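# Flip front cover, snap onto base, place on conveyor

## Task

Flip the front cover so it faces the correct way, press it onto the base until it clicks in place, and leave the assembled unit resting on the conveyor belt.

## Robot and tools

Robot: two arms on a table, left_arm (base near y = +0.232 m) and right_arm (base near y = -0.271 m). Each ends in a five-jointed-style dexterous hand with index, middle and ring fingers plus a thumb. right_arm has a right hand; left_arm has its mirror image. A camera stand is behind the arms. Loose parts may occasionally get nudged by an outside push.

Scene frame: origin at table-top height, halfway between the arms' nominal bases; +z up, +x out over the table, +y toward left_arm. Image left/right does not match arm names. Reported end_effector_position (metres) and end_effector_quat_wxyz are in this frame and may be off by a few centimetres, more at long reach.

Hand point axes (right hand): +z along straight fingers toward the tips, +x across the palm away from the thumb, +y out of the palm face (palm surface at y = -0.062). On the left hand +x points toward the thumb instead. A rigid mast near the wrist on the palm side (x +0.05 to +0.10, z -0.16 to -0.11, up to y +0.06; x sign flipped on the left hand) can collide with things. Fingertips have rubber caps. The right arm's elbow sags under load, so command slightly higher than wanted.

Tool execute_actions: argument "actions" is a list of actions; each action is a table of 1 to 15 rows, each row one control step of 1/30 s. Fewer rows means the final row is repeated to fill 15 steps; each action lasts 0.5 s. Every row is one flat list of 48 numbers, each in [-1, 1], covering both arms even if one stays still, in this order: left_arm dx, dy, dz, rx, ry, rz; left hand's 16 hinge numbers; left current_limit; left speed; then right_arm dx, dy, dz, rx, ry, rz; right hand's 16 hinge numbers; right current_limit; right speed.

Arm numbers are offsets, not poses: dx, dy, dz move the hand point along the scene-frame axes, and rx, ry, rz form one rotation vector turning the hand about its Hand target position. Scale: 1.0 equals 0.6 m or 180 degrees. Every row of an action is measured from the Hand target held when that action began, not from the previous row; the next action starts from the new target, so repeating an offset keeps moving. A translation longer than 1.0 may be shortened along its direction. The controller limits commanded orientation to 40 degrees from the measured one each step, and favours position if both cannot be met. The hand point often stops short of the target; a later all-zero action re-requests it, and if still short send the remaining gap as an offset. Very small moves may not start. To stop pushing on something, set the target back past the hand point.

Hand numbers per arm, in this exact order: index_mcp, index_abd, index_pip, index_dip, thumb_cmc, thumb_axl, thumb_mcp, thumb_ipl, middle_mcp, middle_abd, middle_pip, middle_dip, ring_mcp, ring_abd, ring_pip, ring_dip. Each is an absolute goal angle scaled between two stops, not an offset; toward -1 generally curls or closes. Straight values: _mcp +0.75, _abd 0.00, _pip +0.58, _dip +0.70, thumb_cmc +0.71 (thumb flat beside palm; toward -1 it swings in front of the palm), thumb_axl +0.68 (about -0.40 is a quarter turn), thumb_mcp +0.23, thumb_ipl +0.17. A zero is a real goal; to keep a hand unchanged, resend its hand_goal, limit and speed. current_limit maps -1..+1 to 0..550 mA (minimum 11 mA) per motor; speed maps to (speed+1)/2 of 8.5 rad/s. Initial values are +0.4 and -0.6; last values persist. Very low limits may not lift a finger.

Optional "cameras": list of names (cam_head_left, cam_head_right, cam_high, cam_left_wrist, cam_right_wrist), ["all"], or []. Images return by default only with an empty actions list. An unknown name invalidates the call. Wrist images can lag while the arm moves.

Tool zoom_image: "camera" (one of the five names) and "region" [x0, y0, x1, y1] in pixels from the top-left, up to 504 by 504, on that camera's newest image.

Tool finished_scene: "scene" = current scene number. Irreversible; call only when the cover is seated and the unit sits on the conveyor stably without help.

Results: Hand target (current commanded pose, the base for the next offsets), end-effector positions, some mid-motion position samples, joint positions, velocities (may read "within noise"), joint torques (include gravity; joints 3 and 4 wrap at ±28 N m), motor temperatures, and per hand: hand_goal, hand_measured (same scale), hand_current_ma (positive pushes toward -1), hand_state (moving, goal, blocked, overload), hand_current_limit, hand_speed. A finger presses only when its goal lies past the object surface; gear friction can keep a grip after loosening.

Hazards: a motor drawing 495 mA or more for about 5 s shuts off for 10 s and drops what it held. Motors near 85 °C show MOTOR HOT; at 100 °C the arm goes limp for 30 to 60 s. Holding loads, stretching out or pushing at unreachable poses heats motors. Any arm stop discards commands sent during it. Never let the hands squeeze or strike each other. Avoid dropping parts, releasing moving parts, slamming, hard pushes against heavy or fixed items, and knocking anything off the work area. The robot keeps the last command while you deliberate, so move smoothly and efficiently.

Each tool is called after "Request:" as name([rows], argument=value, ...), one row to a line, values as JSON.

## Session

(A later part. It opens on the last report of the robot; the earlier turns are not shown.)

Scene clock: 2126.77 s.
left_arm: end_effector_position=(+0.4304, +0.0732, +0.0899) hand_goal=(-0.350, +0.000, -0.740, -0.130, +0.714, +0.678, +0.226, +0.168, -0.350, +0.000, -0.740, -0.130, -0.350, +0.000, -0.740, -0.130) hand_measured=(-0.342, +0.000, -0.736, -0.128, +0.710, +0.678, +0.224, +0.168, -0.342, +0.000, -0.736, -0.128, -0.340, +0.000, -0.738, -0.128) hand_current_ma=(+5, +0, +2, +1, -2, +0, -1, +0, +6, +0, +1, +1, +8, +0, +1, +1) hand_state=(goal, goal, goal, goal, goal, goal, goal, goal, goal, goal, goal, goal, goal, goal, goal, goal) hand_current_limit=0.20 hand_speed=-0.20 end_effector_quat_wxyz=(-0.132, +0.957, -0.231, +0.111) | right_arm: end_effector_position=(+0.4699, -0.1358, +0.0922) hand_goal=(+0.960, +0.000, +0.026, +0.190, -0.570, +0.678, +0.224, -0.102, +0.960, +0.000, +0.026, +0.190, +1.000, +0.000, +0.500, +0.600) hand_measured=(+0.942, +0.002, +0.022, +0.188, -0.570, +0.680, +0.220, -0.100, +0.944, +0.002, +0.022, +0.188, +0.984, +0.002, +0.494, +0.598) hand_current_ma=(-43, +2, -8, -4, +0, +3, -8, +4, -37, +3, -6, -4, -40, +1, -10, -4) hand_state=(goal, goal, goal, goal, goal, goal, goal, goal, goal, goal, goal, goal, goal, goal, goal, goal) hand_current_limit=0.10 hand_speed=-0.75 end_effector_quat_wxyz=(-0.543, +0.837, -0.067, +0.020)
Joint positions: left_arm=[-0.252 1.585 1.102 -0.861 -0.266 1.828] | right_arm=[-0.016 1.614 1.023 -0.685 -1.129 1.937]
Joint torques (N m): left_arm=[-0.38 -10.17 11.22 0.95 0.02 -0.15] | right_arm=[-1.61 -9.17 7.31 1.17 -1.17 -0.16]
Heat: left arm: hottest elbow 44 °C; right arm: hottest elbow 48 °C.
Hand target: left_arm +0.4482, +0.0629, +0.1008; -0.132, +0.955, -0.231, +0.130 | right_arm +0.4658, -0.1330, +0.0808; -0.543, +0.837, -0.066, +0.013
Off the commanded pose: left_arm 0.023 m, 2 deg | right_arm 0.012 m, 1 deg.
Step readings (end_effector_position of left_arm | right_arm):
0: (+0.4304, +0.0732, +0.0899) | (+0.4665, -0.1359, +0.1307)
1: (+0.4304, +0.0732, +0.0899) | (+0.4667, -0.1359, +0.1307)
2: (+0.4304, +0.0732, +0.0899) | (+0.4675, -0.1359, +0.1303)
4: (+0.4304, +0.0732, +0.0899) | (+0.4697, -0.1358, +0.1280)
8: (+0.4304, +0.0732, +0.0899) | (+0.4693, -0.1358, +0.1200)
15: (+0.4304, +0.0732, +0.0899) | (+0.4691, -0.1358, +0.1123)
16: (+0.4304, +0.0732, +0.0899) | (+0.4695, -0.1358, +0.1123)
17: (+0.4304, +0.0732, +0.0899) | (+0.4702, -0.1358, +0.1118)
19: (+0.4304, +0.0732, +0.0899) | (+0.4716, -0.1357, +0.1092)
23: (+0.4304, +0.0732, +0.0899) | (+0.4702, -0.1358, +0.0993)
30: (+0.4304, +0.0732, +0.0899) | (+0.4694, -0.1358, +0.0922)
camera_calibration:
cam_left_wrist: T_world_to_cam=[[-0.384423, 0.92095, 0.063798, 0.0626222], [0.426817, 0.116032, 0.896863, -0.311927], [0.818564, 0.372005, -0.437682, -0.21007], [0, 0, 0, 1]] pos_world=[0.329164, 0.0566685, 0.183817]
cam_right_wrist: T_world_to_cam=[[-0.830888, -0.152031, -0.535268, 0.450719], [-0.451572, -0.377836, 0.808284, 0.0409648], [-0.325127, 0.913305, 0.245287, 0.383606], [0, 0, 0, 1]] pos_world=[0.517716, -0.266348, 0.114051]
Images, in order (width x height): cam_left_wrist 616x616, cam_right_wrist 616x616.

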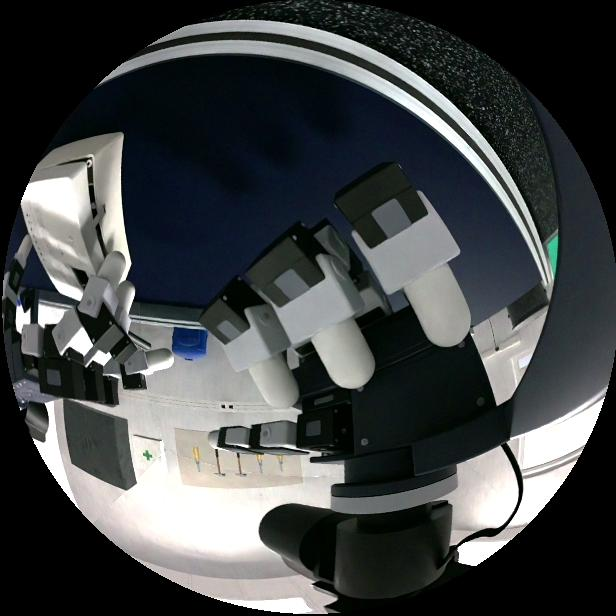

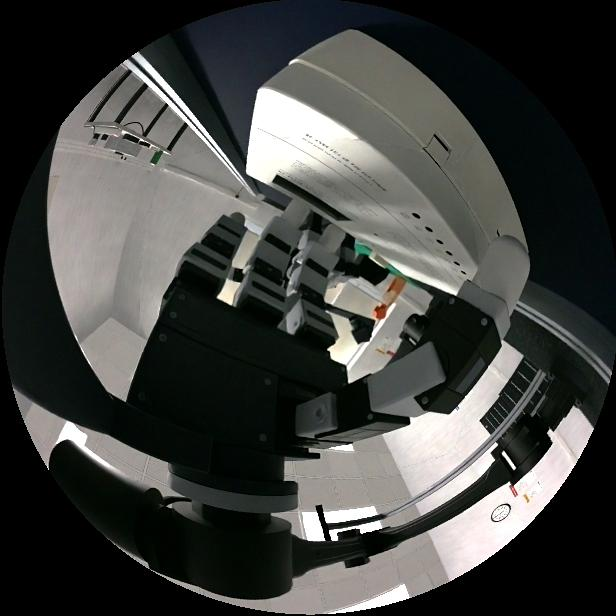

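Request:
execute_actions([
  [[0,0,0,0,0,0,-0.35,0,-0.74,-0.13,0.714,0.678,0.226,0.168,-0.35,0,-0.74,-0.13,-0.35,0,-0.74,-0.13,0.2,-0.2,0,0,0,0,0,0,0.79,0,-0.09,0.11,-0.571,0.678,-0.07,-0.05,0.79,0,-0.09,0.11,1.0,0,0.5,0.6,0.1,-0.75]],
  [[0,0,0,0,0,0,-0.35,0,-0.74,-0.13,0.714,0.678,0.226,0.168,-0.35,0,-0.74,-0.13,-0.35,0,-0.74,-0.13,0.2,-0.2,0,0,0,0,0,0,0.79,0,-0.09,0.11,-0.571,0.678,-0.07,-0.05,0.79,0,-0.09,0.11,1.0,0,0.5,0.6,0.1,-0.75]],
], cameras=["cam_left_wrist","cam_right_wrist"])

Request:
zoom_image(camera="cam_left_wrist", region=[0, 130, 160, 400])

Request:
zoom_image(camera="cam_right_wrist", region=[200, 20, 560, 360])

Scene clock: 2147.33 s.
left_arm: end_effector_position=(+0.4304, +0.0732, +0.0899) hand_goal=(-0.350, +0.000, -0.740, -0.130, +0.714, +0.678, +0.226, +0.168, -0.350, +0.000, -0.740, -0.130, -0.350, +0.000, -0.740, -0.130) hand_measured=(-0.342, +0.000, -0.736, -0.128, +0.710, +0.678, +0.224, +0.168, -0.342, +0.000, -0.736, -0.128, -0.340, +0.000, -0.738, -0.128) hand_current_ma=(+5, +0, +2, +1, -2, +0, -1, +0, +6, +0, +1, +1, +8, +0, +1, +1) hand_state=(goal, goal, goal, goal, goal, goal, goal, goal, goal, goal, goal, goal, goal, goal, goal, goal) hand_current_limit=0.20 hand_speed=-0.20 end_effector_quat_wxyz=(-0.132, +0.957, -0.231, +0.111) | right_arm: end_effector_position=(+0.4703, -0.1349, +0.0931) hand_goal=(+0.790, +0.000, -0.090, +0.110, -0.570, +0.678, -0.070, -0.050, +0.790, +0.000, -0.090, +0.110, +1.000, +0.000, +0.500, +0.600) hand_measured=(+0.820, +0.002, -0.078, +0.116, -0.568, +0.680, +0.114, -0.034, +0.824, +0.000, -0.076, +0.116, +0.984, +0.002, +0.494, +0.598) hand_current_ma=(+85, +1, +26, +10, +3, +3, +303, +50, +103, +1, +32, +11, -40, +1, -10, -4) hand_state=(blocked, goal, goal, goal, goal, goal, blocked, goal, blocked, goal, goal, goal, goal, goal, goal, goal) hand_current_limit=0.10 hand_speed=-0.75 end_effector_quat_wxyz=(-0.546, +0.835, -0.065, +0.020)
Joint positions: left_arm=[-0.252 1.585 1.102 -0.861 -0.266 1.828] | right_arm=[-0.016 1.614 1.023 -0.682 -1.136 1.937]
Joint torques (N m): left_arm=[-0.38 -10.17 11.21 0.96 0.02 -0.15] | right_arm=[-1.55 -9.23 7.31 1.09 -0.92 -0.15]
Heat: left arm: hottest elbow 44 °C; right arm: hottest elbow 48 °C.
Hand target: left_arm +0.4482, +0.0629, +0.1008; -0.132, +0.955, -0.231, +0.130 | right_arm +0.4658, -0.1330, +0.0808; -0.543, +0.837, -0.066, +0.013
Off the commanded pose: left_arm 0.023 m, 2 deg | right_arm 0.013 m, 1 deg.
Step readings (end_effector_position of left_arm | right_arm):
0: (+0.4304, +0.0732, +0.0899) | (+0.4700, -0.1358, +0.0922)
1: (+0.4304, +0.0732, +0.0899) | (+0.4700, -0.1357, +0.0923)
2: (+0.4304, +0.0732, +0.0899) | (+0.4700, -0.1357, +0.0923)
4: (+0.4304, +0.0732, +0.0899) | (+0.4700, -0.1357, +0.0923)
8: (+0.4304, +0.0732, +0.0899) | (+0.4702, -0.1349, +0.0931)
15: (+0.4304, +0.0732, +0.0899) | (+0.4703, -0.1349, +0.0931)
16: (+0.4304, +0.0732, +0.0899) | (+0.4703, -0.1349, +0.0931)
17: (+0.4304, +0.0732, +0.0899) | (+0.4703, -0.1349, +0.0931)
19: (+0.4304, +0.0732, +0.0899) | (+0.4703, -0.1349, +0.0931)
23: (+0.4304, +0.0732, +0.0899) | (+0.4703, -0.1349, +0.0931)
30: (+0.4304, +0.0732, +0.0899) | (+0.4703, -0.1349, +0.0931)
camera_calibration:
cam_left_wrist: T_world_to_cam=[[-0.384423, 0.92095, 0.063798, 0.0626222], [0.426817, 0.116032, 0.896863, -0.311927], [0.818564, 0.372005, -0.437682, -0.21007], [0, 0, 0, 1]] pos_world=[0.329164, 0.0566685, 0.183817]
cam_right_wrist: T_world_to_cam=[[-0.829025, -0.150179, -0.538669, 0.451363], [-0.453261, -0.383717, 0.804559, 0.0411473], [-0.327524, 0.911157, 0.250041, 0.383145], [0, 0, 0, 1]] pos_world=[0.518331, -0.265531, 0.114228]
Images, in order (width x height): cam_left_wrist 616x616, cam_right_wrist 616x616.

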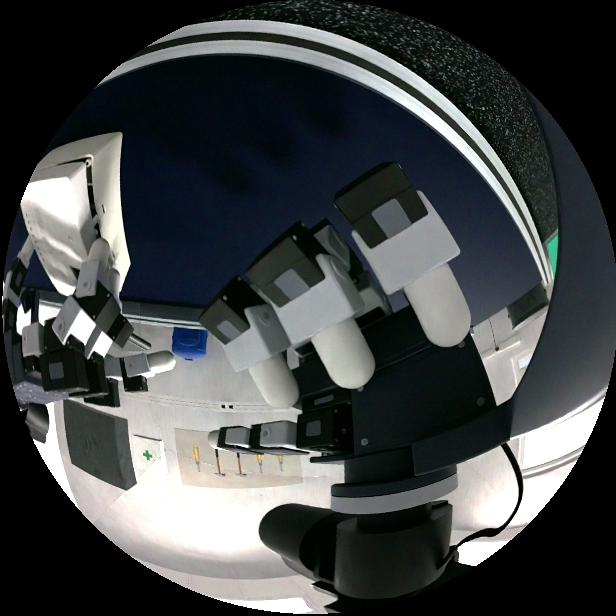

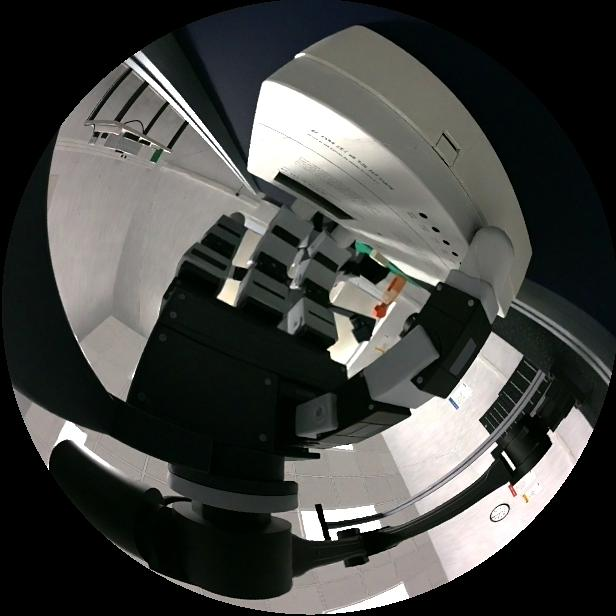

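Scaled by 1.867 from the camera's 616x616 image, which has a finer 880x880 frame.

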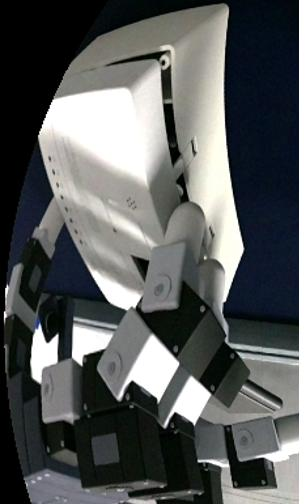

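Scaled by 1.400 from the camera's 616x616 image, which has a finer 880x880 frame.

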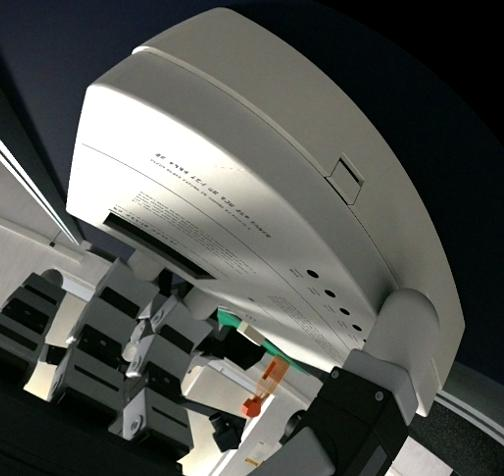

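Request:
execute_actions([
  [[0,0,0,0,0,0,-0.35,0,-0.74,-0.13,0.714,0.678,0.226,0.168,-0.35,0,-0.74,-0.13,-0.35,0,-0.74,-0.13,0.2,-0.2,0,0,0,0,0,0,0.79,0,-0.09,0.11,-0.571,0.678,-0.07,-0.05,0.79,0,-0.09,0.11,1.0,0,0.5,0.6,0.2,-0.75]],
  [[0,0,0,0,0,0,-0.35,0,-0.74,-0.13,0.714,0.678,0.226,0.168,-0.35,0,-0.74,-0.13,-0.35,0,-0.74,-0.13,0.2,-0.2,0.01,0,0.015,0,0,0,0.79,0,-0.09,0.11,-0.571,0.678,-0.07,-0.05,0.79,0,-0.09,0.11,1.0,0,0.5,0.6,0.2,-0.75]],
  [[0,0,0,0,0,0,-0.35,0,-0.74,-0.13,0.714,0.678,0.226,0.168,-0.35,0,-0.74,-0.13,-0.35,0,-0.74,-0.13,0.2,-0.2,0.01,0,0.015,0,0,0,0.79,0,-0.09,0.11,-0.571,0.678,-0.07,-0.05,0.79,0,-0.09,0.11,1.0,0,0.5,0.6,0.2,-0.75]],
  [[0,0,0,0,0,0,-0.35,0,-0.74,-0.13,0.714,0.678,0.226,0.168,-0.35,0,-0.74,-0.13,-0.35,0,-0.74,-0.13,0.2,-0.2,0.01,0,0.015,0,0,0,0.79,0,-0.09,0.11,-0.571,0.678,-0.07,-0.05,0.79,0,-0.09,0.11,1.0,0,0.5,0.6,0.2,-0.75]],
], cameras=["cam_left_wrist","cam_right_wrist"])

Request:
zoom_image(camera="cam_left_wrist", region=[0, 130, 160, 400])

Request:
zoom_image(camera="cam_right_wrist", region=[200, 20, 560, 360])

Scene clock: 2157.90 s.
left_arm: end_effector_position=(+0.4304, +0.0732, +0.0899) hand_goal=(-0.350, +0.000, -0.740, -0.130, +0.714, +0.678, +0.226, +0.168, -0.350, +0.000, -0.740, -0.130, -0.350, +0.000, -0.740, -0.130) hand_measured=(-0.342, +0.000, -0.736, -0.128, +0.710, +0.678, +0.224, +0.168, -0.342, +0.000, -0.736, -0.128, -0.340, +0.000, -0.738, -0.128) hand_current_ma=(+5, +0, +2, +1, -2, +0, -1, +0, +6, +0, +1, +1, +8, +0, +1, +1) hand_state=(goal, goal, goal, goal, goal, goal, goal, goal, goal, goal, goal, goal, goal, goal, goal, goal) hand_current_limit=0.20 hand_speed=-0.20 end_effector_quat_wxyz=(-0.132, +0.957, -0.231, +0.111) | right_arm: end_effector_position=(+0.4644, -0.1357, +0.0971) hand_goal=(+0.790, +0.000, -0.090, +0.110, -0.570, +0.678, -0.070, -0.050, +0.790, +0.000, -0.090, +0.110, +1.000, +0.000, +0.500, +0.600) hand_measured=(+0.814, -0.002, -0.072, +0.122, -0.570, +0.680, +0.110, -0.028, +0.822, -0.002, -0.072, +0.120, +0.984, +0.002, +0.494, +0.598) hand_current_ma=(+63, -1, +43, +24, +0, +2, +330, +75, +93, -1, +40, +20, -40, +1, -10, -4) hand_state=(blocked, goal, goal, goal, goal, goal, blocked, blocked, blocked, goal, goal, goal, goal, goal, goal, goal) hand_current_limit=0.20 hand_speed=-0.75 end_effector_quat_wxyz=(-0.542, +0.837, -0.076, +0.004)
Joint positions: left_arm=[-0.252 1.585 1.102 -0.861 -0.266 1.828] | right_arm=[-0.016 1.614 1.039 -0.743 -1.131 1.932]
Joint torques (N m): left_arm=[-0.44 -10.23 11.21 0.95 0.02 -0.15] | right_arm=[-1.73 -9.35 13.16 0.21 -1.12 -0.08]
Heat: left arm: hottest elbow 45 °C; right arm: hottest elbow 48 °C.
Hand target: left_arm +0.4482, +0.0629, +0.1008; -0.132, +0.955, -0.231, +0.130 | right_arm +0.4836, -0.1330, +0.1077; -0.543, +0.837, -0.066, +0.012
Off the commanded pose: left_arm 0.023 m, 2 deg | right_arm 0.022 m, 2 deg.
Step readings (end_effector_position of left_arm | right_arm):
0: (+0.4304, +0.0732, +0.0899) | (+0.4703, -0.1349, +0.0931)
1: (+0.4304, +0.0732, +0.0899) | (+0.4703, -0.1349, +0.0931)
2: (+0.4304, +0.0732, +0.0899) | (+0.4703, -0.1349, +0.0931)
4: (+0.4304, +0.0732, +0.0899) | (+0.4703, -0.1349, +0.0931)
8: (+0.4304, +0.0732, +0.0899) | (+0.4703, -0.1349, +0.0931)
15: (+0.4304, +0.0732, +0.0899) | (+0.4703, -0.1349, +0.0931)
16: (+0.4304, +0.0732, +0.0899) | (+0.4703, -0.1349, +0.0931)
17: (+0.4304, +0.0732, +0.0899) | (+0.4703, -0.1349, +0.0931)
19: (+0.4304, +0.0732, +0.0899) | (+0.4703, -0.1349, +0.0931)
23: (+0.4304, +0.0732, +0.0899) | (+0.4700, -0.1349, +0.0931)
30: (+0.4304, +0.0732, +0.0899) | (+0.4699, -0.1349, +0.0930)
31: (+0.4304, +0.0732, +0.0899) | (+0.4698, -0.1349, +0.0930)
32: (+0.4304, +0.0732, +0.0899) | (+0.4694, -0.1349, +0.0930)
34: (+0.4304, +0.0732, +0.0899) | (+0.4680, -0.1348, +0.0930)
38: (+0.4304, +0.0732, +0.0899) | (+0.4662, -0.1349, +0.0931)
45: (+0.4304, +0.0732, +0.0899) | (+0.4653, -0.1350, +0.0931)
46: (+0.4304, +0.0732, +0.0899) | (+0.4653, -0.1350, +0.0933)
47: (+0.4304, +0.0732, +0.0899) | (+0.4652, -0.1350, +0.0936)
49: (+0.4304, +0.0732, +0.0899) | (+0.4649, -0.1355, +0.0942)
53: (+0.4304, +0.0732, +0.0899) | (+0.4647, -0.1357, +0.0958)
60: (+0.4304, +0.0732, +0.0899) | (+0.4646, -0.1357, +0.0970)
camera_calibration:
cam_left_wrist: T_world_to_cam=[[-0.384423, 0.92095, 0.063798, 0.0626222], [0.426817, 0.116032, 0.896863, -0.311927], [0.818564, 0.372005, -0.437682, -0.21007], [0, 0, 0, 1]] pos_world=[0.329164, 0.0566685, 0.183817]
cam_right_wrist: T_world_to_cam=[[-0.84979, -0.154031, -0.504115, 0.454338], [-0.420234, -0.379371, 0.824306, 0.018232], [-0.318215, 0.912333, 0.257657, 0.376115], [0, 0, 0, 1]] pos_world=[0.513439, -0.266244, 0.117101]
Images, in order (width x height): cam_left_wrist 616x616, cam_right_wrist 616x616.

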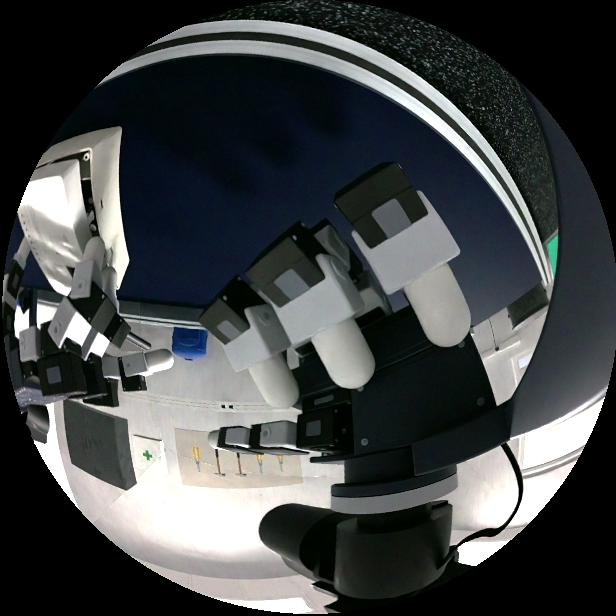

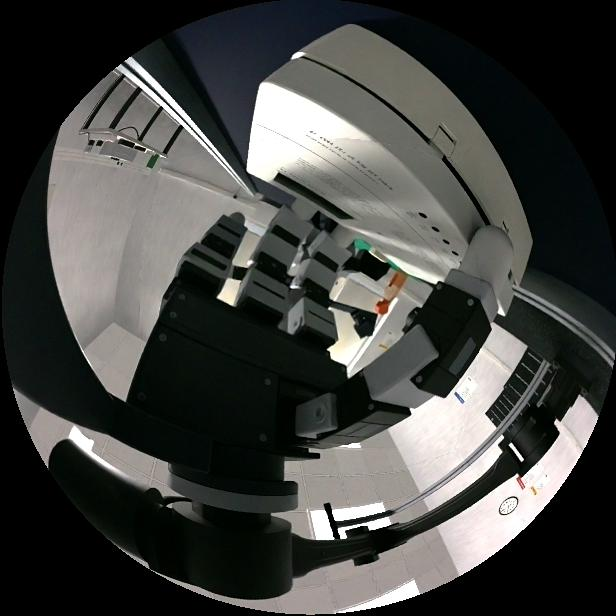

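Scaled by 1.867 from the camera's 616x616 image, which has a finer 880x880 frame.

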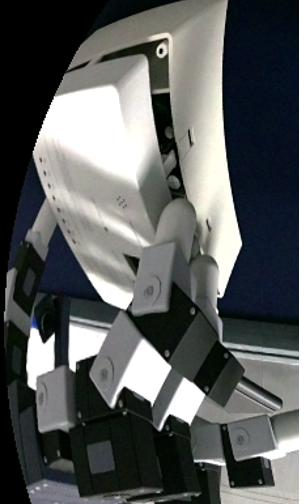

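Scaled by 1.400 from the camera's 616x616 image, which has a finer 880x880 frame.

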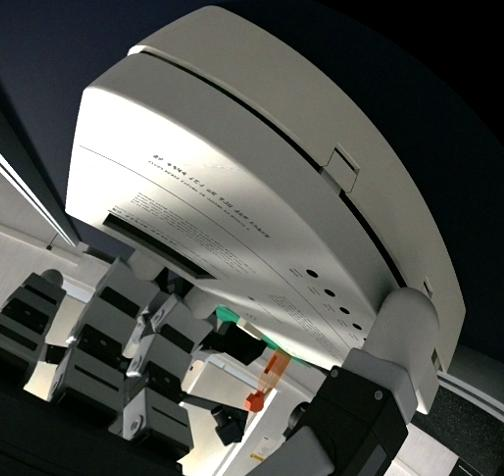

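Request:
zoom_image(camera="cam_left_wrist", region=[60, 135, 130, 250])

Request:
zoom_image(camera="cam_right_wrist", region=[280, 40, 480, 180])

Request:
zoom_image(camera="cam_left_wrist", region=[10, 120, 110, 200])

Scaled by 4.383 from the camera's 616x616 image, which has a finer 880x880 frame.

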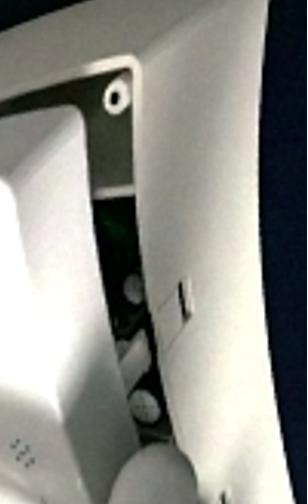

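Scaled by 2.520 from the camera's 616x616 image, which has a finer 880x880 frame.

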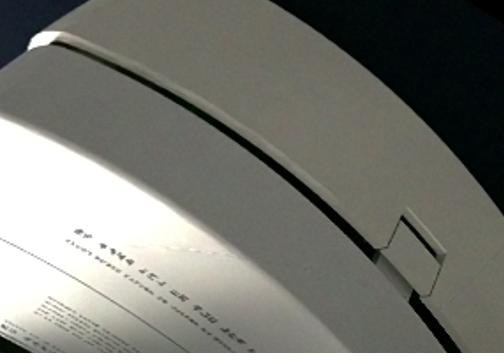

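Scaled by 5.040 from the camera's 616x616 image, which has a finer 880x880 frame.

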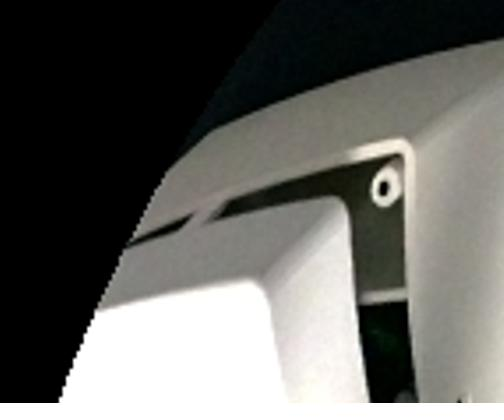

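Request:
execute_actions([
  [[0,0,0,0,0,0,-0.35,0,-0.74,-0.13,0.714,0.678,0.226,0.168,-0.35,0,-0.74,-0.13,-0.35,0,-0.74,-0.13,0.2,-0.2,0.008,0.002,0.02,0,0,0,0.79,0,-0.09,0.11,-0.571,0.678,-0.07,-0.05,0.79,0,-0.09,0.11,1.0,0,0.5,0.6,0.2,-0.75]],
], cameras=["cam_left_wrist","cam_right_wrist"])

Request:
zoom_image(camera="cam_left_wrist", region=[0, 120, 150, 350])

Request:
zoom_image(camera="cam_right_wrist", region=[200, 20, 560, 360])

Scene clock: 2169.33 s.
left_arm: end_effector_position=(+0.4304, +0.0732, +0.0899) hand_goal=(-0.350, +0.000, -0.740, -0.130, +0.714, +0.678, +0.226, +0.168, -0.350, +0.000, -0.740, -0.130, -0.350, +0.000, -0.740, -0.130) hand_measured=(-0.342, +0.000, -0.736, -0.128, +0.710, +0.678, +0.224, +0.168, -0.342, +0.000, -0.736, -0.128, -0.340, +0.000, -0.738, -0.128) hand_current_ma=(+5, +0, +2, +1, -2, +0, -1, +0, +6, +0, +1, +1, +8, +0, +1, +1) hand_state=(goal, goal, goal, goal, goal, goal, goal, goal, goal, goal, goal, goal, goal, goal, goal, goal) hand_current_limit=0.20 hand_speed=-0.20 end_effector_quat_wxyz=(-0.132, +0.957, -0.231, +0.111) | right_arm: end_effector_position=(+0.4686, -0.1356, +0.1056) hand_goal=(+0.790, +0.000, -0.090, +0.110, -0.570, +0.678, -0.070, -0.050, +0.790, +0.000, -0.090, +0.110, +1.000, +0.000, +0.500, +0.600) hand_measured=(+0.814, -0.002, -0.072, +0.122, -0.566, +0.680, +0.110, -0.028, +0.820, -0.002, -0.072, +0.120, +0.984, +0.002, +0.494, +0.598) hand_current_ma=(+63, -1, +43, +24, +7, +2, +330, +76, +86, -1, +40, +20, -40, +1, -10, -4) hand_state=(blocked, goal, goal, goal, goal, goal, blocked, blocked, blocked, goal, goal, goal, goal, goal, goal, goal) hand_current_limit=0.20 hand_speed=-0.75 end_effector_quat_wxyz=(-0.542, +0.837, -0.077, +0.001)
Joint positions: left_arm=[-0.252 1.585 1.102 -0.861 -0.266 1.828] | right_arm=[-0.016 1.614 1.065 -0.775 -1.131 1.932]
Joint torques (N m): left_arm=[-0.32 -10.17 11.21 0.94 0.02 -0.15] | right_arm=[-1.49 -9.93 13.52 0.25 -1.11 -0.03]
Heat: left arm: hottest elbow 45 °C; right arm: hottest elbow 50 °C.
Hand target: left_arm +0.4482, +0.0629, +0.1008; -0.132, +0.955, -0.231, +0.130 | right_arm +0.4885, -0.1318, +0.1198; -0.543, +0.837, -0.066, +0.013
Off the commanded pose: left_arm 0.023 m, 2 deg | right_arm 0.025 m, 2 deg.
Step readings (end_effector_position of left_arm | right_arm):
0: (+0.4304, +0.0732, +0.0899) | (+0.4646, -0.1357, +0.0972)
1: (+0.4304, +0.0732, +0.0899) | (+0.4645, -0.1357, +0.0972)
2: (+0.4304, +0.0732, +0.0899) | (+0.4644, -0.1357, +0.0976)
4: (+0.4304, +0.0732, +0.0899) | (+0.4646, -0.1357, +0.0993)
8: (+0.4304, +0.0732, +0.0899) | (+0.4675, -0.1357, +0.1034)
15: (+0.4304, +0.0732, +0.0899) | (+0.4690, -0.1356, +0.1056)
camera_calibration:
cam_left_wrist: T_world_to_cam=[[-0.384423, 0.92095, 0.063798, 0.0626222], [0.426817, 0.116032, 0.896863, -0.311927], [0.818564, 0.372005, -0.437682, -0.21007], [0, 0, 0, 1]] pos_world=[0.329164, 0.0566685, 0.183817]
cam_right_wrist: T_world_to_cam=[[-0.85244, -0.154084, -0.499605, 0.46297], [-0.415863, -0.37932, 0.826544, 0.0107052], [-0.316867, 0.912346, 0.259269, 0.374355], [0, 0, 0, 1]] pos_world=[0.517727, -0.266144, 0.125395]
Images, in order (width x height): cam_left_wrist 616x616, cam_right_wrist 616x616.

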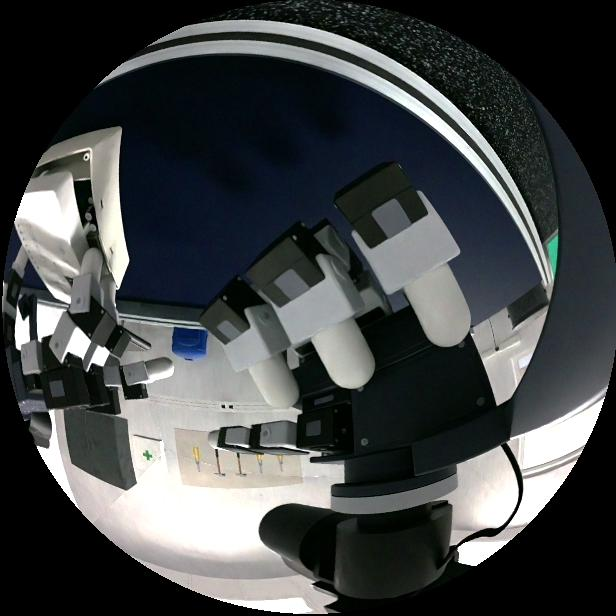

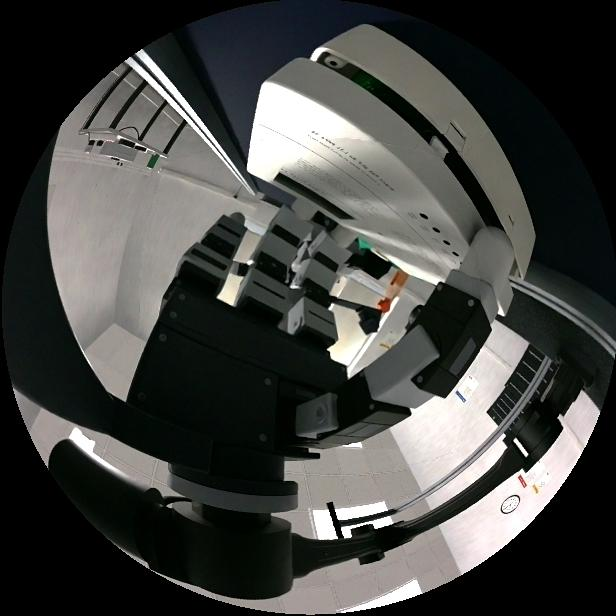

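Scaled by 2.191 from the camera's 616x616 image, which has a finer 880x880 frame.

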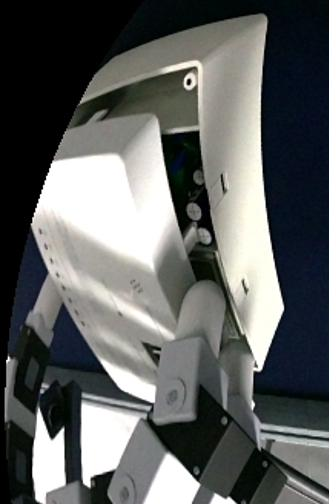

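Scaled by 1.400 from the camera's 616x616 image, which has a finer 880x880 frame.

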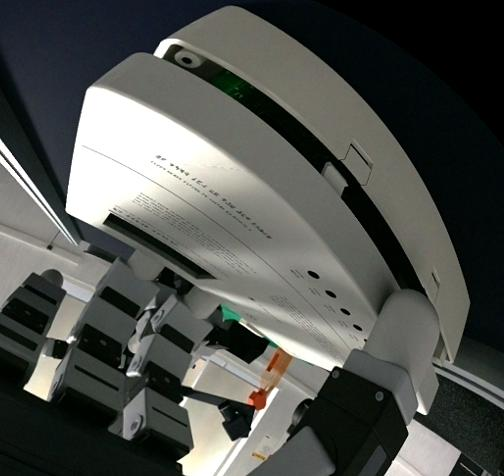

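Request:
zoom_image(camera="cam_right_wrist", region=[300, 15, 420, 130])

Request:
zoom_image(camera="cam_right_wrist", region=[400, 90, 540, 280])

Request:
zoom_image(camera="cam_left_wrist", region=[15, 120, 125, 260])

Scaled by 4.200 from the camera's 616x616 image, which has a finer 880x880 frame.

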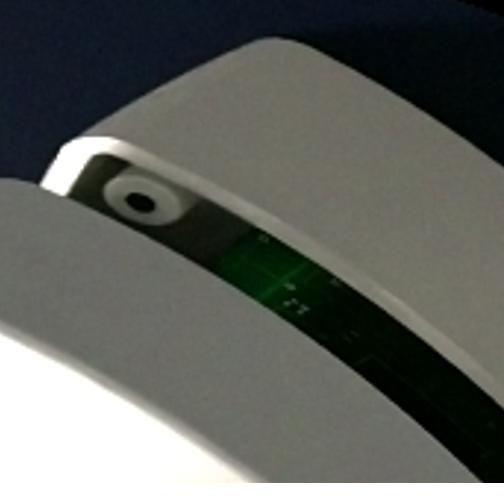

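Scaled by 2.653 from the camera's 616x616 image, which has a finer 880x880 frame.

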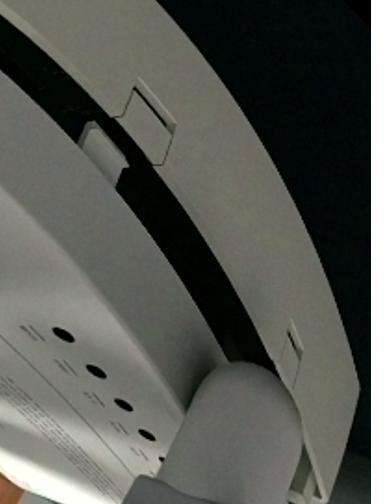

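Scaled by 3.600 from the camera's 616x616 image, which has a finer 880x880 frame.

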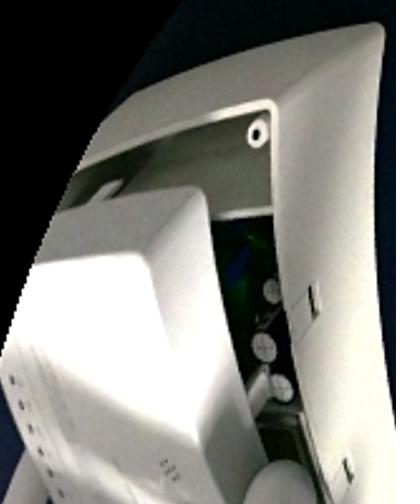

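Request:
execute_actions([
  [[0,0,0,0,0,0,-0.35,0,-0.74,-0.13,0.714,0.678,0.226,0.168,-0.35,0,-0.74,-0.13,-0.35,0,-0.74,-0.13,0.2,-0.2,0.0,0.0,0.003,-0.0194,0,0,0.79,0,-0.09,0.11,-0.571,0.678,-0.07,-0.05,0.79,0,-0.09,0.11,1.0,0,0.5,0.6,0.2,-0.75]],
  [[0,0,0,0,0,0,-0.35,0,-0.74,-0.13,0.714,0.678,0.226,0.168,-0.35,0,-0.74,-0.13,-0.35,0,-0.74,-0.13,0.2,-0.2,-0.02,0.0,0.0,0,0,0,0.79,0,-0.09,0.11,-0.571,0.678,-0.07,-0.05,0.79,0,-0.09,0.11,1.0,0,0.5,0.6,0.2,-0.75]],
], cameras=["cam_left_wrist","cam_right_wrist"])

Request:
zoom_image(camera="cam_left_wrist", region=[15, 120, 125, 260])

Request:
zoom_image(camera="cam_right_wrist", region=[200, 20, 560, 360])

Scene clock: 2211.47 s.
left_arm: end_effector_position=(+0.4304, +0.0732, +0.0899) hand_goal=(-0.350, +0.000, -0.740, -0.130, +0.714, +0.678, +0.226, +0.168, -0.350, +0.000, -0.740, -0.130, -0.350, +0.000, -0.740, -0.130) hand_measured=(-0.342, +0.000, -0.736, -0.128, +0.710, +0.678, +0.224, +0.168, -0.342, +0.000, -0.736, -0.128, -0.340, +0.000, -0.738, -0.128) hand_current_ma=(+5, +0, +2, +1, -2, +0, -1, +0, +6, +0, +1, +1, +8, +0, +1, +1) hand_state=(goal, goal, goal, goal, goal, goal, goal, goal, goal, goal, goal, goal, goal, goal, goal, goal) hand_current_limit=0.20 hand_speed=-0.20 end_effector_quat_wxyz=(-0.132, +0.957, -0.231, +0.111) | right_arm: end_effector_position=(+0.4702, -0.1355, +0.1092) hand_goal=(+0.790, +0.000, -0.090, +0.110, -0.570, +0.678, -0.070, -0.050, +0.790, +0.000, -0.090, +0.110, +1.000, +0.000, +0.500, +0.600) hand_measured=(+0.810, -0.002, -0.068, +0.126, -0.566, +0.680, +0.110, -0.028, +0.820, -0.002, -0.072, +0.120, +0.984, +0.002, +0.494, +0.598) hand_current_ma=(+49, -1, +53, +34, +6, +2, +330, +77, +85, -1, +42, +21, -40, +1, -10, -4) hand_state=(goal, goal, blocked, goal, goal, goal, blocked, blocked, blocked, goal, goal, goal, goal, goal, goal, goal) hand_current_limit=0.20 hand_speed=-0.75 end_effector_quat_wxyz=(-0.517, +0.853, -0.072, +0.007)
Joint positions: left_arm=[-0.252 1.585 1.102 -0.861 -0.266 1.828] | right_arm=[0.005 1.599 1.08 -0.795 -1.068 1.932]
Joint torques (N m): left_arm=[-0.38 -10.23 11.22 0.95 0.02 -0.15] | right_arm=[-1.49 -11.69 10.67 0.43 -1.03 0.03]
Heat: left arm: hottest elbow 45 °C; right arm: hottest elbow 51 °C.
Hand target: left_arm +0.4482, +0.0629, +0.1008; -0.132, +0.955, -0.231, +0.130 | right_arm +0.4765, -0.1317, +0.1217; -0.517, +0.853, -0.065, +0.015
Off the commanded pose: left_arm 0.023 m, 2 deg | right_arm 0.014 m, 1 deg.
Step readings (end_effector_position of left_arm | right_arm):
0: (+0.4304, +0.0732, +0.0899) | (+0.4686, -0.1357, +0.1056)
1: (+0.4304, +0.0732, +0.0899) | (+0.4686, -0.1357, +0.1054)
2: (+0.4304, +0.0732, +0.0899) | (+0.4688, -0.1366, +0.1045)
4: (+0.4304, +0.0732, +0.0899) | (+0.4690, -0.1381, +0.1024)
8: (+0.4304, +0.0732, +0.0899) | (+0.4696, -0.1369, +0.1023)
15: (+0.4304, +0.0732, +0.0899) | (+0.4697, -0.1361, +0.1029)
16: (+0.4304, +0.0732, +0.0899) | (+0.4697, -0.1361, +0.1029)
17: (+0.4304, +0.0732, +0.0899) | (+0.4697, -0.1359, +0.1029)
19: (+0.4304, +0.0732, +0.0899) | (+0.4697, -0.1358, +0.1032)
23: (+0.4304, +0.0732, +0.0899) | (+0.4698, -0.1355, +0.1057)
30: (+0.4304, +0.0732, +0.0899) | (+0.4702, -0.1355, +0.1092)
camera_calibration:
cam_left_wrist: T_world_to_cam=[[-0.384423, 0.92095, 0.063798, 0.0626222], [0.426817, 0.116032, 0.896863, -0.311927], [0.818564, 0.372005, -0.437682, -0.21007], [0, 0, 0, 1]] pos_world=[0.329164, 0.0566685, 0.183817]
cam_right_wrist: T_world_to_cam=[[-0.84586, -0.188895, -0.498839, 0.458197], [-0.423565, -0.330567, 0.843397, 0.0169292], [-0.324213, 0.924686, 0.199604, 0.385344], [0, 0, 0, 1]] pos_world=[0.519675, -0.264175, 0.137372]
Images, in order (width x height): cam_left_wrist 616x616, cam_right_wrist 616x616.

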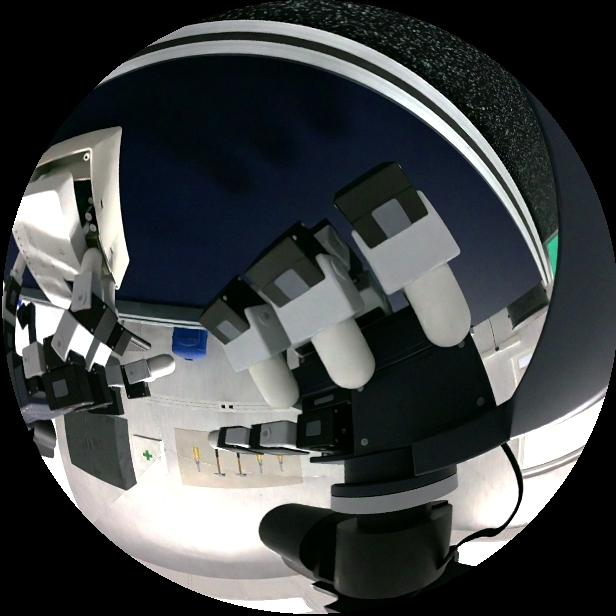

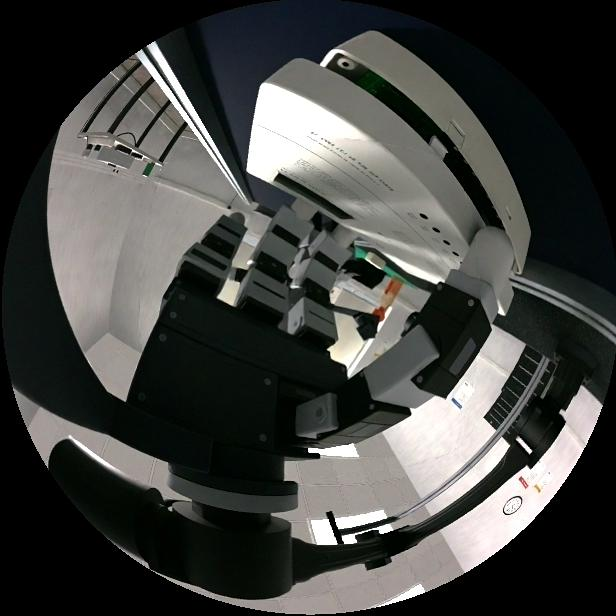

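Scaled by 3.600 from the camera's 616x616 image, which has a finer 880x880 frame.

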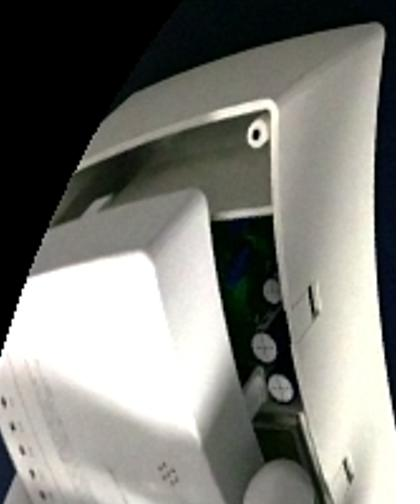

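Scaled by 1.400 from the camera's 616x616 image, which has a finer 880x880 frame.

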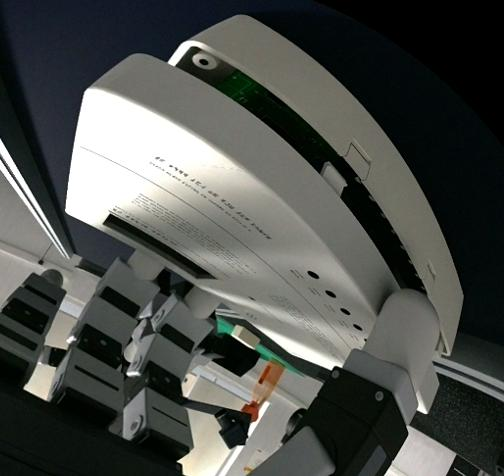

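Request:
execute_actions([
  [[0,0,0,0,0,0,-0.35,0,-0.74,-0.13,0.714,0.678,0.226,0.168,-0.35,0,-0.74,-0.13,-0.35,0,-0.74,-0.13,0.2,-0.2,-0.018,-0.002,-0.02,0,0,0,0.79,0,-0.09,0.11,-0.571,0.678,-0.07,-0.05,0.79,0,-0.09,0.11,1.0,0,0.5,0.6,0.2,-0.75]],
  [[0,0,0,0,0,0,-0.35,0,-0.74,-0.13,0.714,0.678,0.226,0.168,-0.35,0,-0.74,-0.13,-0.35,0,-0.74,-0.13,0.2,-0.2,-0.012,-0.001,-0.02,0,0,0,0.79,0,-0.09,0.11,-0.571,0.678,-0.07,-0.05,0.79,0,-0.09,0.11,1.0,0,0.5,0.6,0.2,-0.75]],
], cameras=["cam_left_wrist","cam_right_wrist"])

Request:
zoom_image(camera="cam_left_wrist", region=[15, 120, 125, 260])

Request:
zoom_image(camera="cam_right_wrist", region=[300, 20, 560, 300])

Scene clock: 2217.10 s.
left_arm: end_effector_position=(+0.4304, +0.0732, +0.0899) hand_goal=(-0.350, +0.000, -0.740, -0.130, +0.714, +0.678, +0.226, +0.168, -0.350, +0.000, -0.740, -0.130, -0.350, +0.000, -0.740, -0.130) hand_measured=(-0.342, +0.000, -0.736, -0.128, +0.710, +0.678, +0.224, +0.168, -0.342, +0.000, -0.736, -0.128, -0.340, +0.000, -0.738, -0.128) hand_current_ma=(+5, +0, +2, +1, -2, +0, -1, +0, +6, +0, +1, +1, +8, +0, +1, +1) hand_state=(goal, goal, goal, goal, goal, goal, goal, goal, goal, goal, goal, goal, goal, goal, goal, goal) hand_current_limit=0.20 hand_speed=-0.20 end_effector_quat_wxyz=(-0.132, +0.957, -0.231, +0.111) | right_arm: end_effector_position=(+0.4632, -0.1358, +0.0994) hand_goal=(+0.790, +0.000, -0.090, +0.110, -0.570, +0.678, -0.070, -0.050, +0.790, +0.000, -0.090, +0.110, +1.000, +0.000, +0.500, +0.600) hand_measured=(+0.810, -0.002, -0.068, +0.126, -0.564, +0.680, +0.110, -0.028, +0.818, -0.002, -0.072, +0.122, +0.984, +0.002, +0.494, +0.598) hand_current_ma=(+49, -2, +53, +34, +9, +2, +330, +77, +78, -2, +43, +24, -40, +1, -10, -4) hand_state=(goal, goal, blocked, goal, goal, goal, blocked, blocked, blocked, goal, goal, goal, goal, goal, goal, goal) hand_current_limit=0.20 hand_speed=-0.75 end_effector_quat_wxyz=(-0.517, +0.853, -0.067, +0.014)
Joint positions: left_arm=[-0.252 1.585 1.102 -0.861 -0.266 1.828] | right_arm=[0.005 1.587 1.035 -0.746 -1.068 1.932]
Joint torques (N m): left_arm=[-0.44 -10.23 11.21 0.94 0.02 -0.15] | right_arm=[-1.67 -11.11 7.15 1.22 -1.04 -0.04]
Heat: left arm: hottest elbow 45 °C; right arm: hottest elbow 52 °C.
Hand target: left_arm +0.4482, +0.0629, +0.1008; -0.132, +0.955, -0.231, +0.130 | right_arm +0.4584, -0.1335, +0.0976; -0.517, +0.853, -0.065, +0.014
Off the commanded pose: left_arm 0.023 m, 2 deg | right_arm 0.006 m, 0 deg.
Step readings (end_effector_position of left_arm | right_arm):
0: (+0.4304, +0.0732, +0.0899) | (+0.4702, -0.1355, +0.1092)
1: (+0.4304, +0.0732, +0.0899) | (+0.4702, -0.1355, +0.1092)
2: (+0.4304, +0.0732, +0.0899) | (+0.4702, -0.1355, +0.1092)
4: (+0.4304, +0.0732, +0.0899) | (+0.4704, -0.1355, +0.1094)
8: (+0.4304, +0.0732, +0.0899) | (+0.4714, -0.1354, +0.1099)
15: (+0.4304, +0.0732, +0.0899) | (+0.4690, -0.1355, +0.1083)
16: (+0.4304, +0.0732, +0.0899) | (+0.4690, -0.1355, +0.1082)
17: (+0.4304, +0.0732, +0.0899) | (+0.4690, -0.1355, +0.1076)
19: (+0.4304, +0.0732, +0.0899) | (+0.4676, -0.1356, +0.1050)
23: (+0.4304, +0.0732, +0.0899) | (+0.4626, -0.1358, +0.0992)
30: (+0.4304, +0.0732, +0.0899) | (+0.4632, -0.1358, +0.0994)
camera_calibration:
cam_left_wrist: T_world_to_cam=[[-0.384423, 0.92095, 0.063798, 0.0626222], [0.426817, 0.116032, 0.896863, -0.311927], [0.818564, 0.372005, -0.437682, -0.21007], [0, 0, 0, 1]] pos_world=[0.329164, 0.0566685, 0.183817]
cam_right_wrist: T_world_to_cam=[[-0.83756, -0.188562, -0.512775, 0.444953], [-0.437339, -0.331137, 0.836112, 0.0290501], [-0.327458, 0.92455, 0.194881, 0.387318], [0, 0, 0, 1]] pos_world=[0.51221, -0.264574, 0.12839]
Images, in order (width x height): cam_left_wrist 616x616, cam_right_wrist 616x616.

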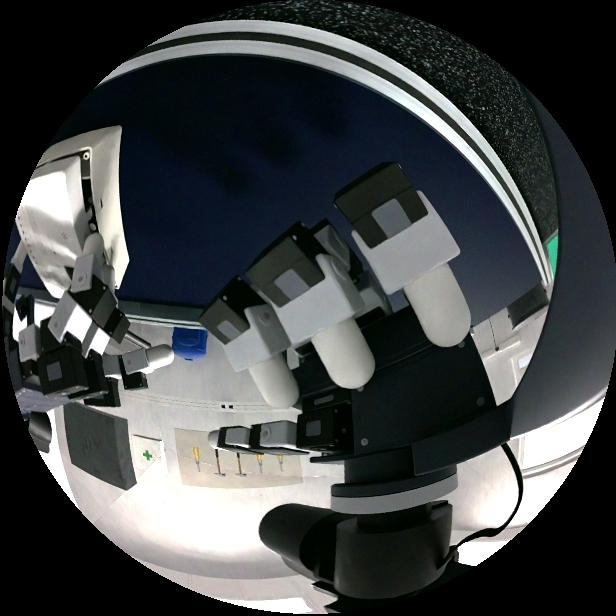

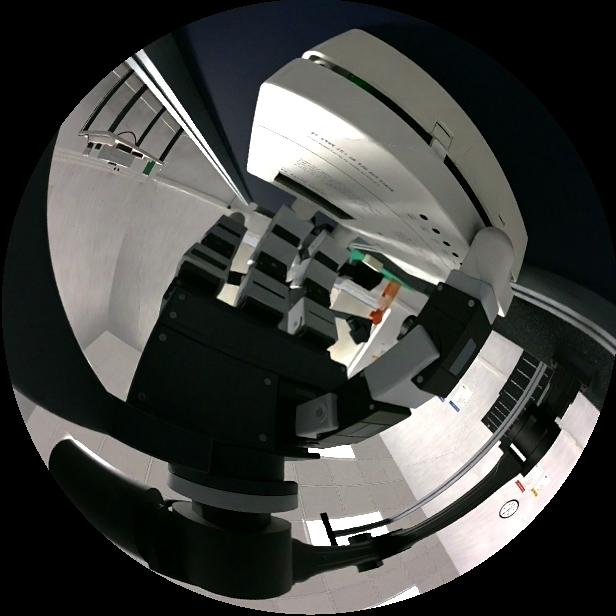

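Scaled by 3.600 from the camera's 616x616 image, which has a finer 880x880 frame.

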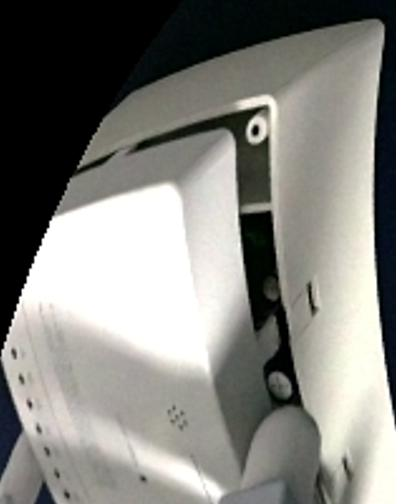

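Scaled by 1.800 from the camera's 616x616 image, which has a finer 880x880 frame.

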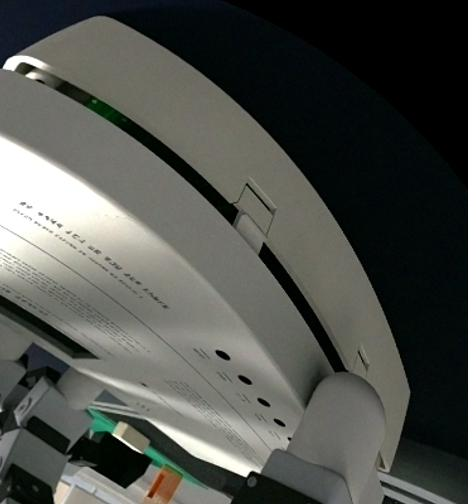

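Request:
execute_actions([
  [[0,0,0,0,0,0,-0.35,0,-0.74,-0.13,0.714,0.678,0.226,0.168,-0.35,0,-0.74,-0.13,-0.35,0,-0.74,-0.13,0.2,-0.2,-0.001,-0.001,-0.01,0,0,0,0.79,0,-0.09,0.11,-0.571,0.678,-0.07,-0.05,0.79,0,-0.09,0.11,1.0,0,0.5,0.6,0.2,-0.75]],
], cameras=["cam_left_wrist","cam_right_wrist"])

Request:
zoom_image(camera="cam_left_wrist", region=[15, 120, 125, 260])

Request:
zoom_image(camera="cam_right_wrist", region=[300, 20, 560, 300])

Scene clock: 2222.67 s.
left_arm: end_effector_position=(+0.4304, +0.0732, +0.0899) hand_goal=(-0.350, +0.000, -0.740, -0.130, +0.714, +0.678, +0.226, +0.168, -0.350, +0.000, -0.740, -0.130, -0.350, +0.000, -0.740, -0.130) hand_measured=(-0.342, +0.000, -0.736, -0.128, +0.710, +0.678, +0.224, +0.168, -0.342, +0.000, -0.736, -0.128, -0.340, +0.000, -0.738, -0.128) hand_current_ma=(+5, +0, +2, +1, -2, +0, -1, +0, +6, +0, +1, +1, +8, +0, +1, +1) hand_state=(goal, goal, goal, goal, goal, goal, goal, goal, goal, goal, goal, goal, goal, goal, goal, goal) hand_current_limit=0.20 hand_speed=-0.20 end_effector_quat_wxyz=(-0.132, +0.957, -0.231, +0.111) | right_arm: end_effector_position=(+0.4639, -0.1356, +0.0993) hand_goal=(+0.790, +0.000, -0.090, +0.110, -0.570, +0.678, -0.070, -0.050, +0.790, +0.000, -0.090, +0.110, +1.000, +0.000, +0.500, +0.600) hand_measured=(+0.810, -0.002, -0.068, +0.126, -0.560, +0.680, +0.110, -0.028, +0.814, -0.002, -0.072, +0.122, +0.984, +0.002, +0.494, +0.598) hand_current_ma=(+49, -2, +53, +34, +20, +3, +330, +77, +65, -2, +45, +28, -40, +1, -10, -4) hand_state=(goal, goal, blocked, goal, goal, goal, blocked, blocked, blocked, goal, goal, goal, goal, goal, goal, goal) hand_current_limit=0.20 hand_speed=-0.75 end_effector_quat_wxyz=(-0.518, +0.853, -0.066, +0.017)
Joint positions: left_arm=[-0.252 1.585 1.102 -0.861 -0.266 1.828] | right_arm=[0.005 1.585 1.032 -0.734 -1.068 1.936]
Joint torques (N m): left_arm=[-0.38 -10.17 11.19 0.95 0.02 -0.15] | right_arm=[-1.79 -10.29 6.72 1.35 -1.05 -0.11]
Heat: left arm: hottest elbow 45 °C; right arm: hottest elbow 51 °C.
Hand target: left_arm +0.4482, +0.0629, +0.1008; -0.132, +0.955, -0.231, +0.130 | right_arm +0.4579, -0.1341, +0.0917; -0.517, +0.853, -0.065, +0.015
Off the commanded pose: left_arm 0.023 m, 2 deg | right_arm 0.010 m, 0 deg.
Step readings (end_effector_position of left_arm | right_arm):
0: (+0.4304, +0.0732, +0.0899) | (+0.4633, -0.1358, +0.0994)
1: (+0.4304, +0.0732, +0.0899) | (+0.4633, -0.1358, +0.0994)
2: (+0.4304, +0.0732, +0.0899) | (+0.4633, -0.1358, +0.0993)
4: (+0.4304, +0.0732, +0.0899) | (+0.4635, -0.1357, +0.0993)
8: (+0.4304, +0.0732, +0.0899) | (+0.4637, -0.1357, +0.0992)
15: (+0.4304, +0.0732, +0.0899) | (+0.4639, -0.1356, +0.0993)
camera_calibration:
cam_left_wrist: T_world_to_cam=[[-0.384423, 0.92095, 0.063798, 0.0626222], [0.426817, 0.116032, 0.896863, -0.311927], [0.818564, 0.372005, -0.437682, -0.21007], [0, 0, 0, 1]] pos_world=[0.329164, 0.0566685, 0.183817]
cam_right_wrist: T_world_to_cam=[[-0.834525, -0.1867, -0.518374, 0.444887], [-0.443372, -0.330985, 0.832989, 0.0327458], [-0.327093, 0.924982, 0.193438, 0.387438], [0, 0, 0, 1]] pos_world=[0.512516, -0.264475, 0.128396]
Images, in order (width x height): cam_left_wrist 616x616, cam_right_wrist 616x616.

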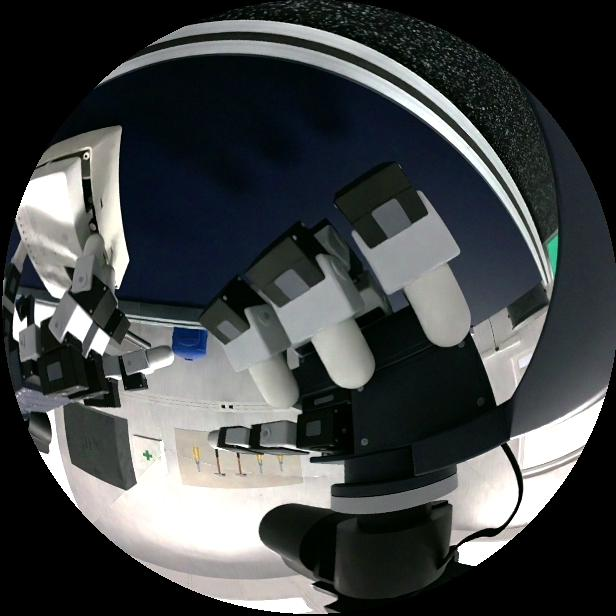

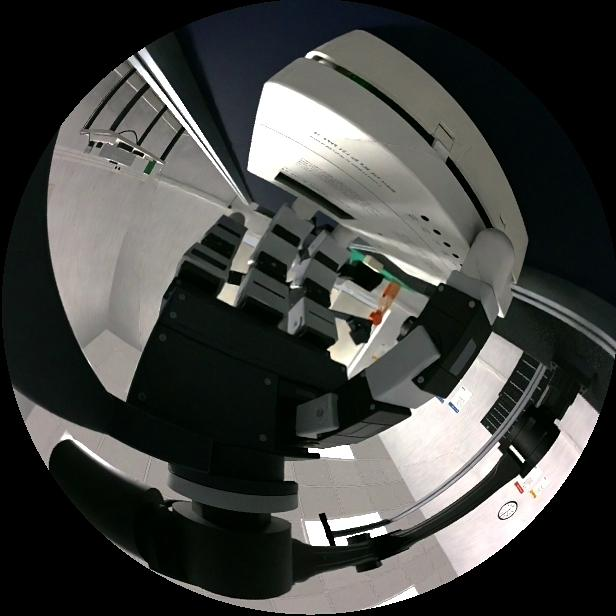

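Scaled by 3.600 from the camera's 616x616 image, which has a finer 880x880 frame.

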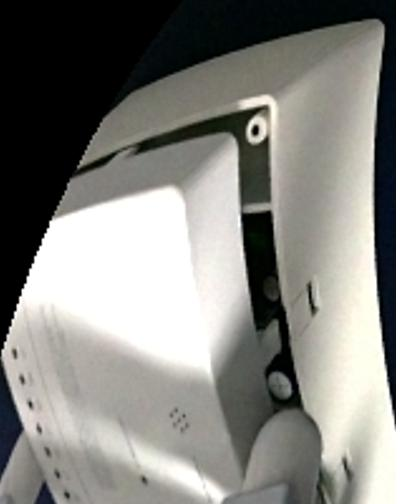

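Scaled by 1.800 from the camera's 616x616 image, which has a finer 880x880 frame.

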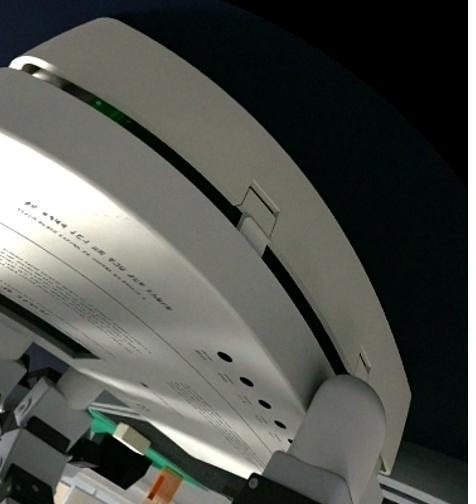

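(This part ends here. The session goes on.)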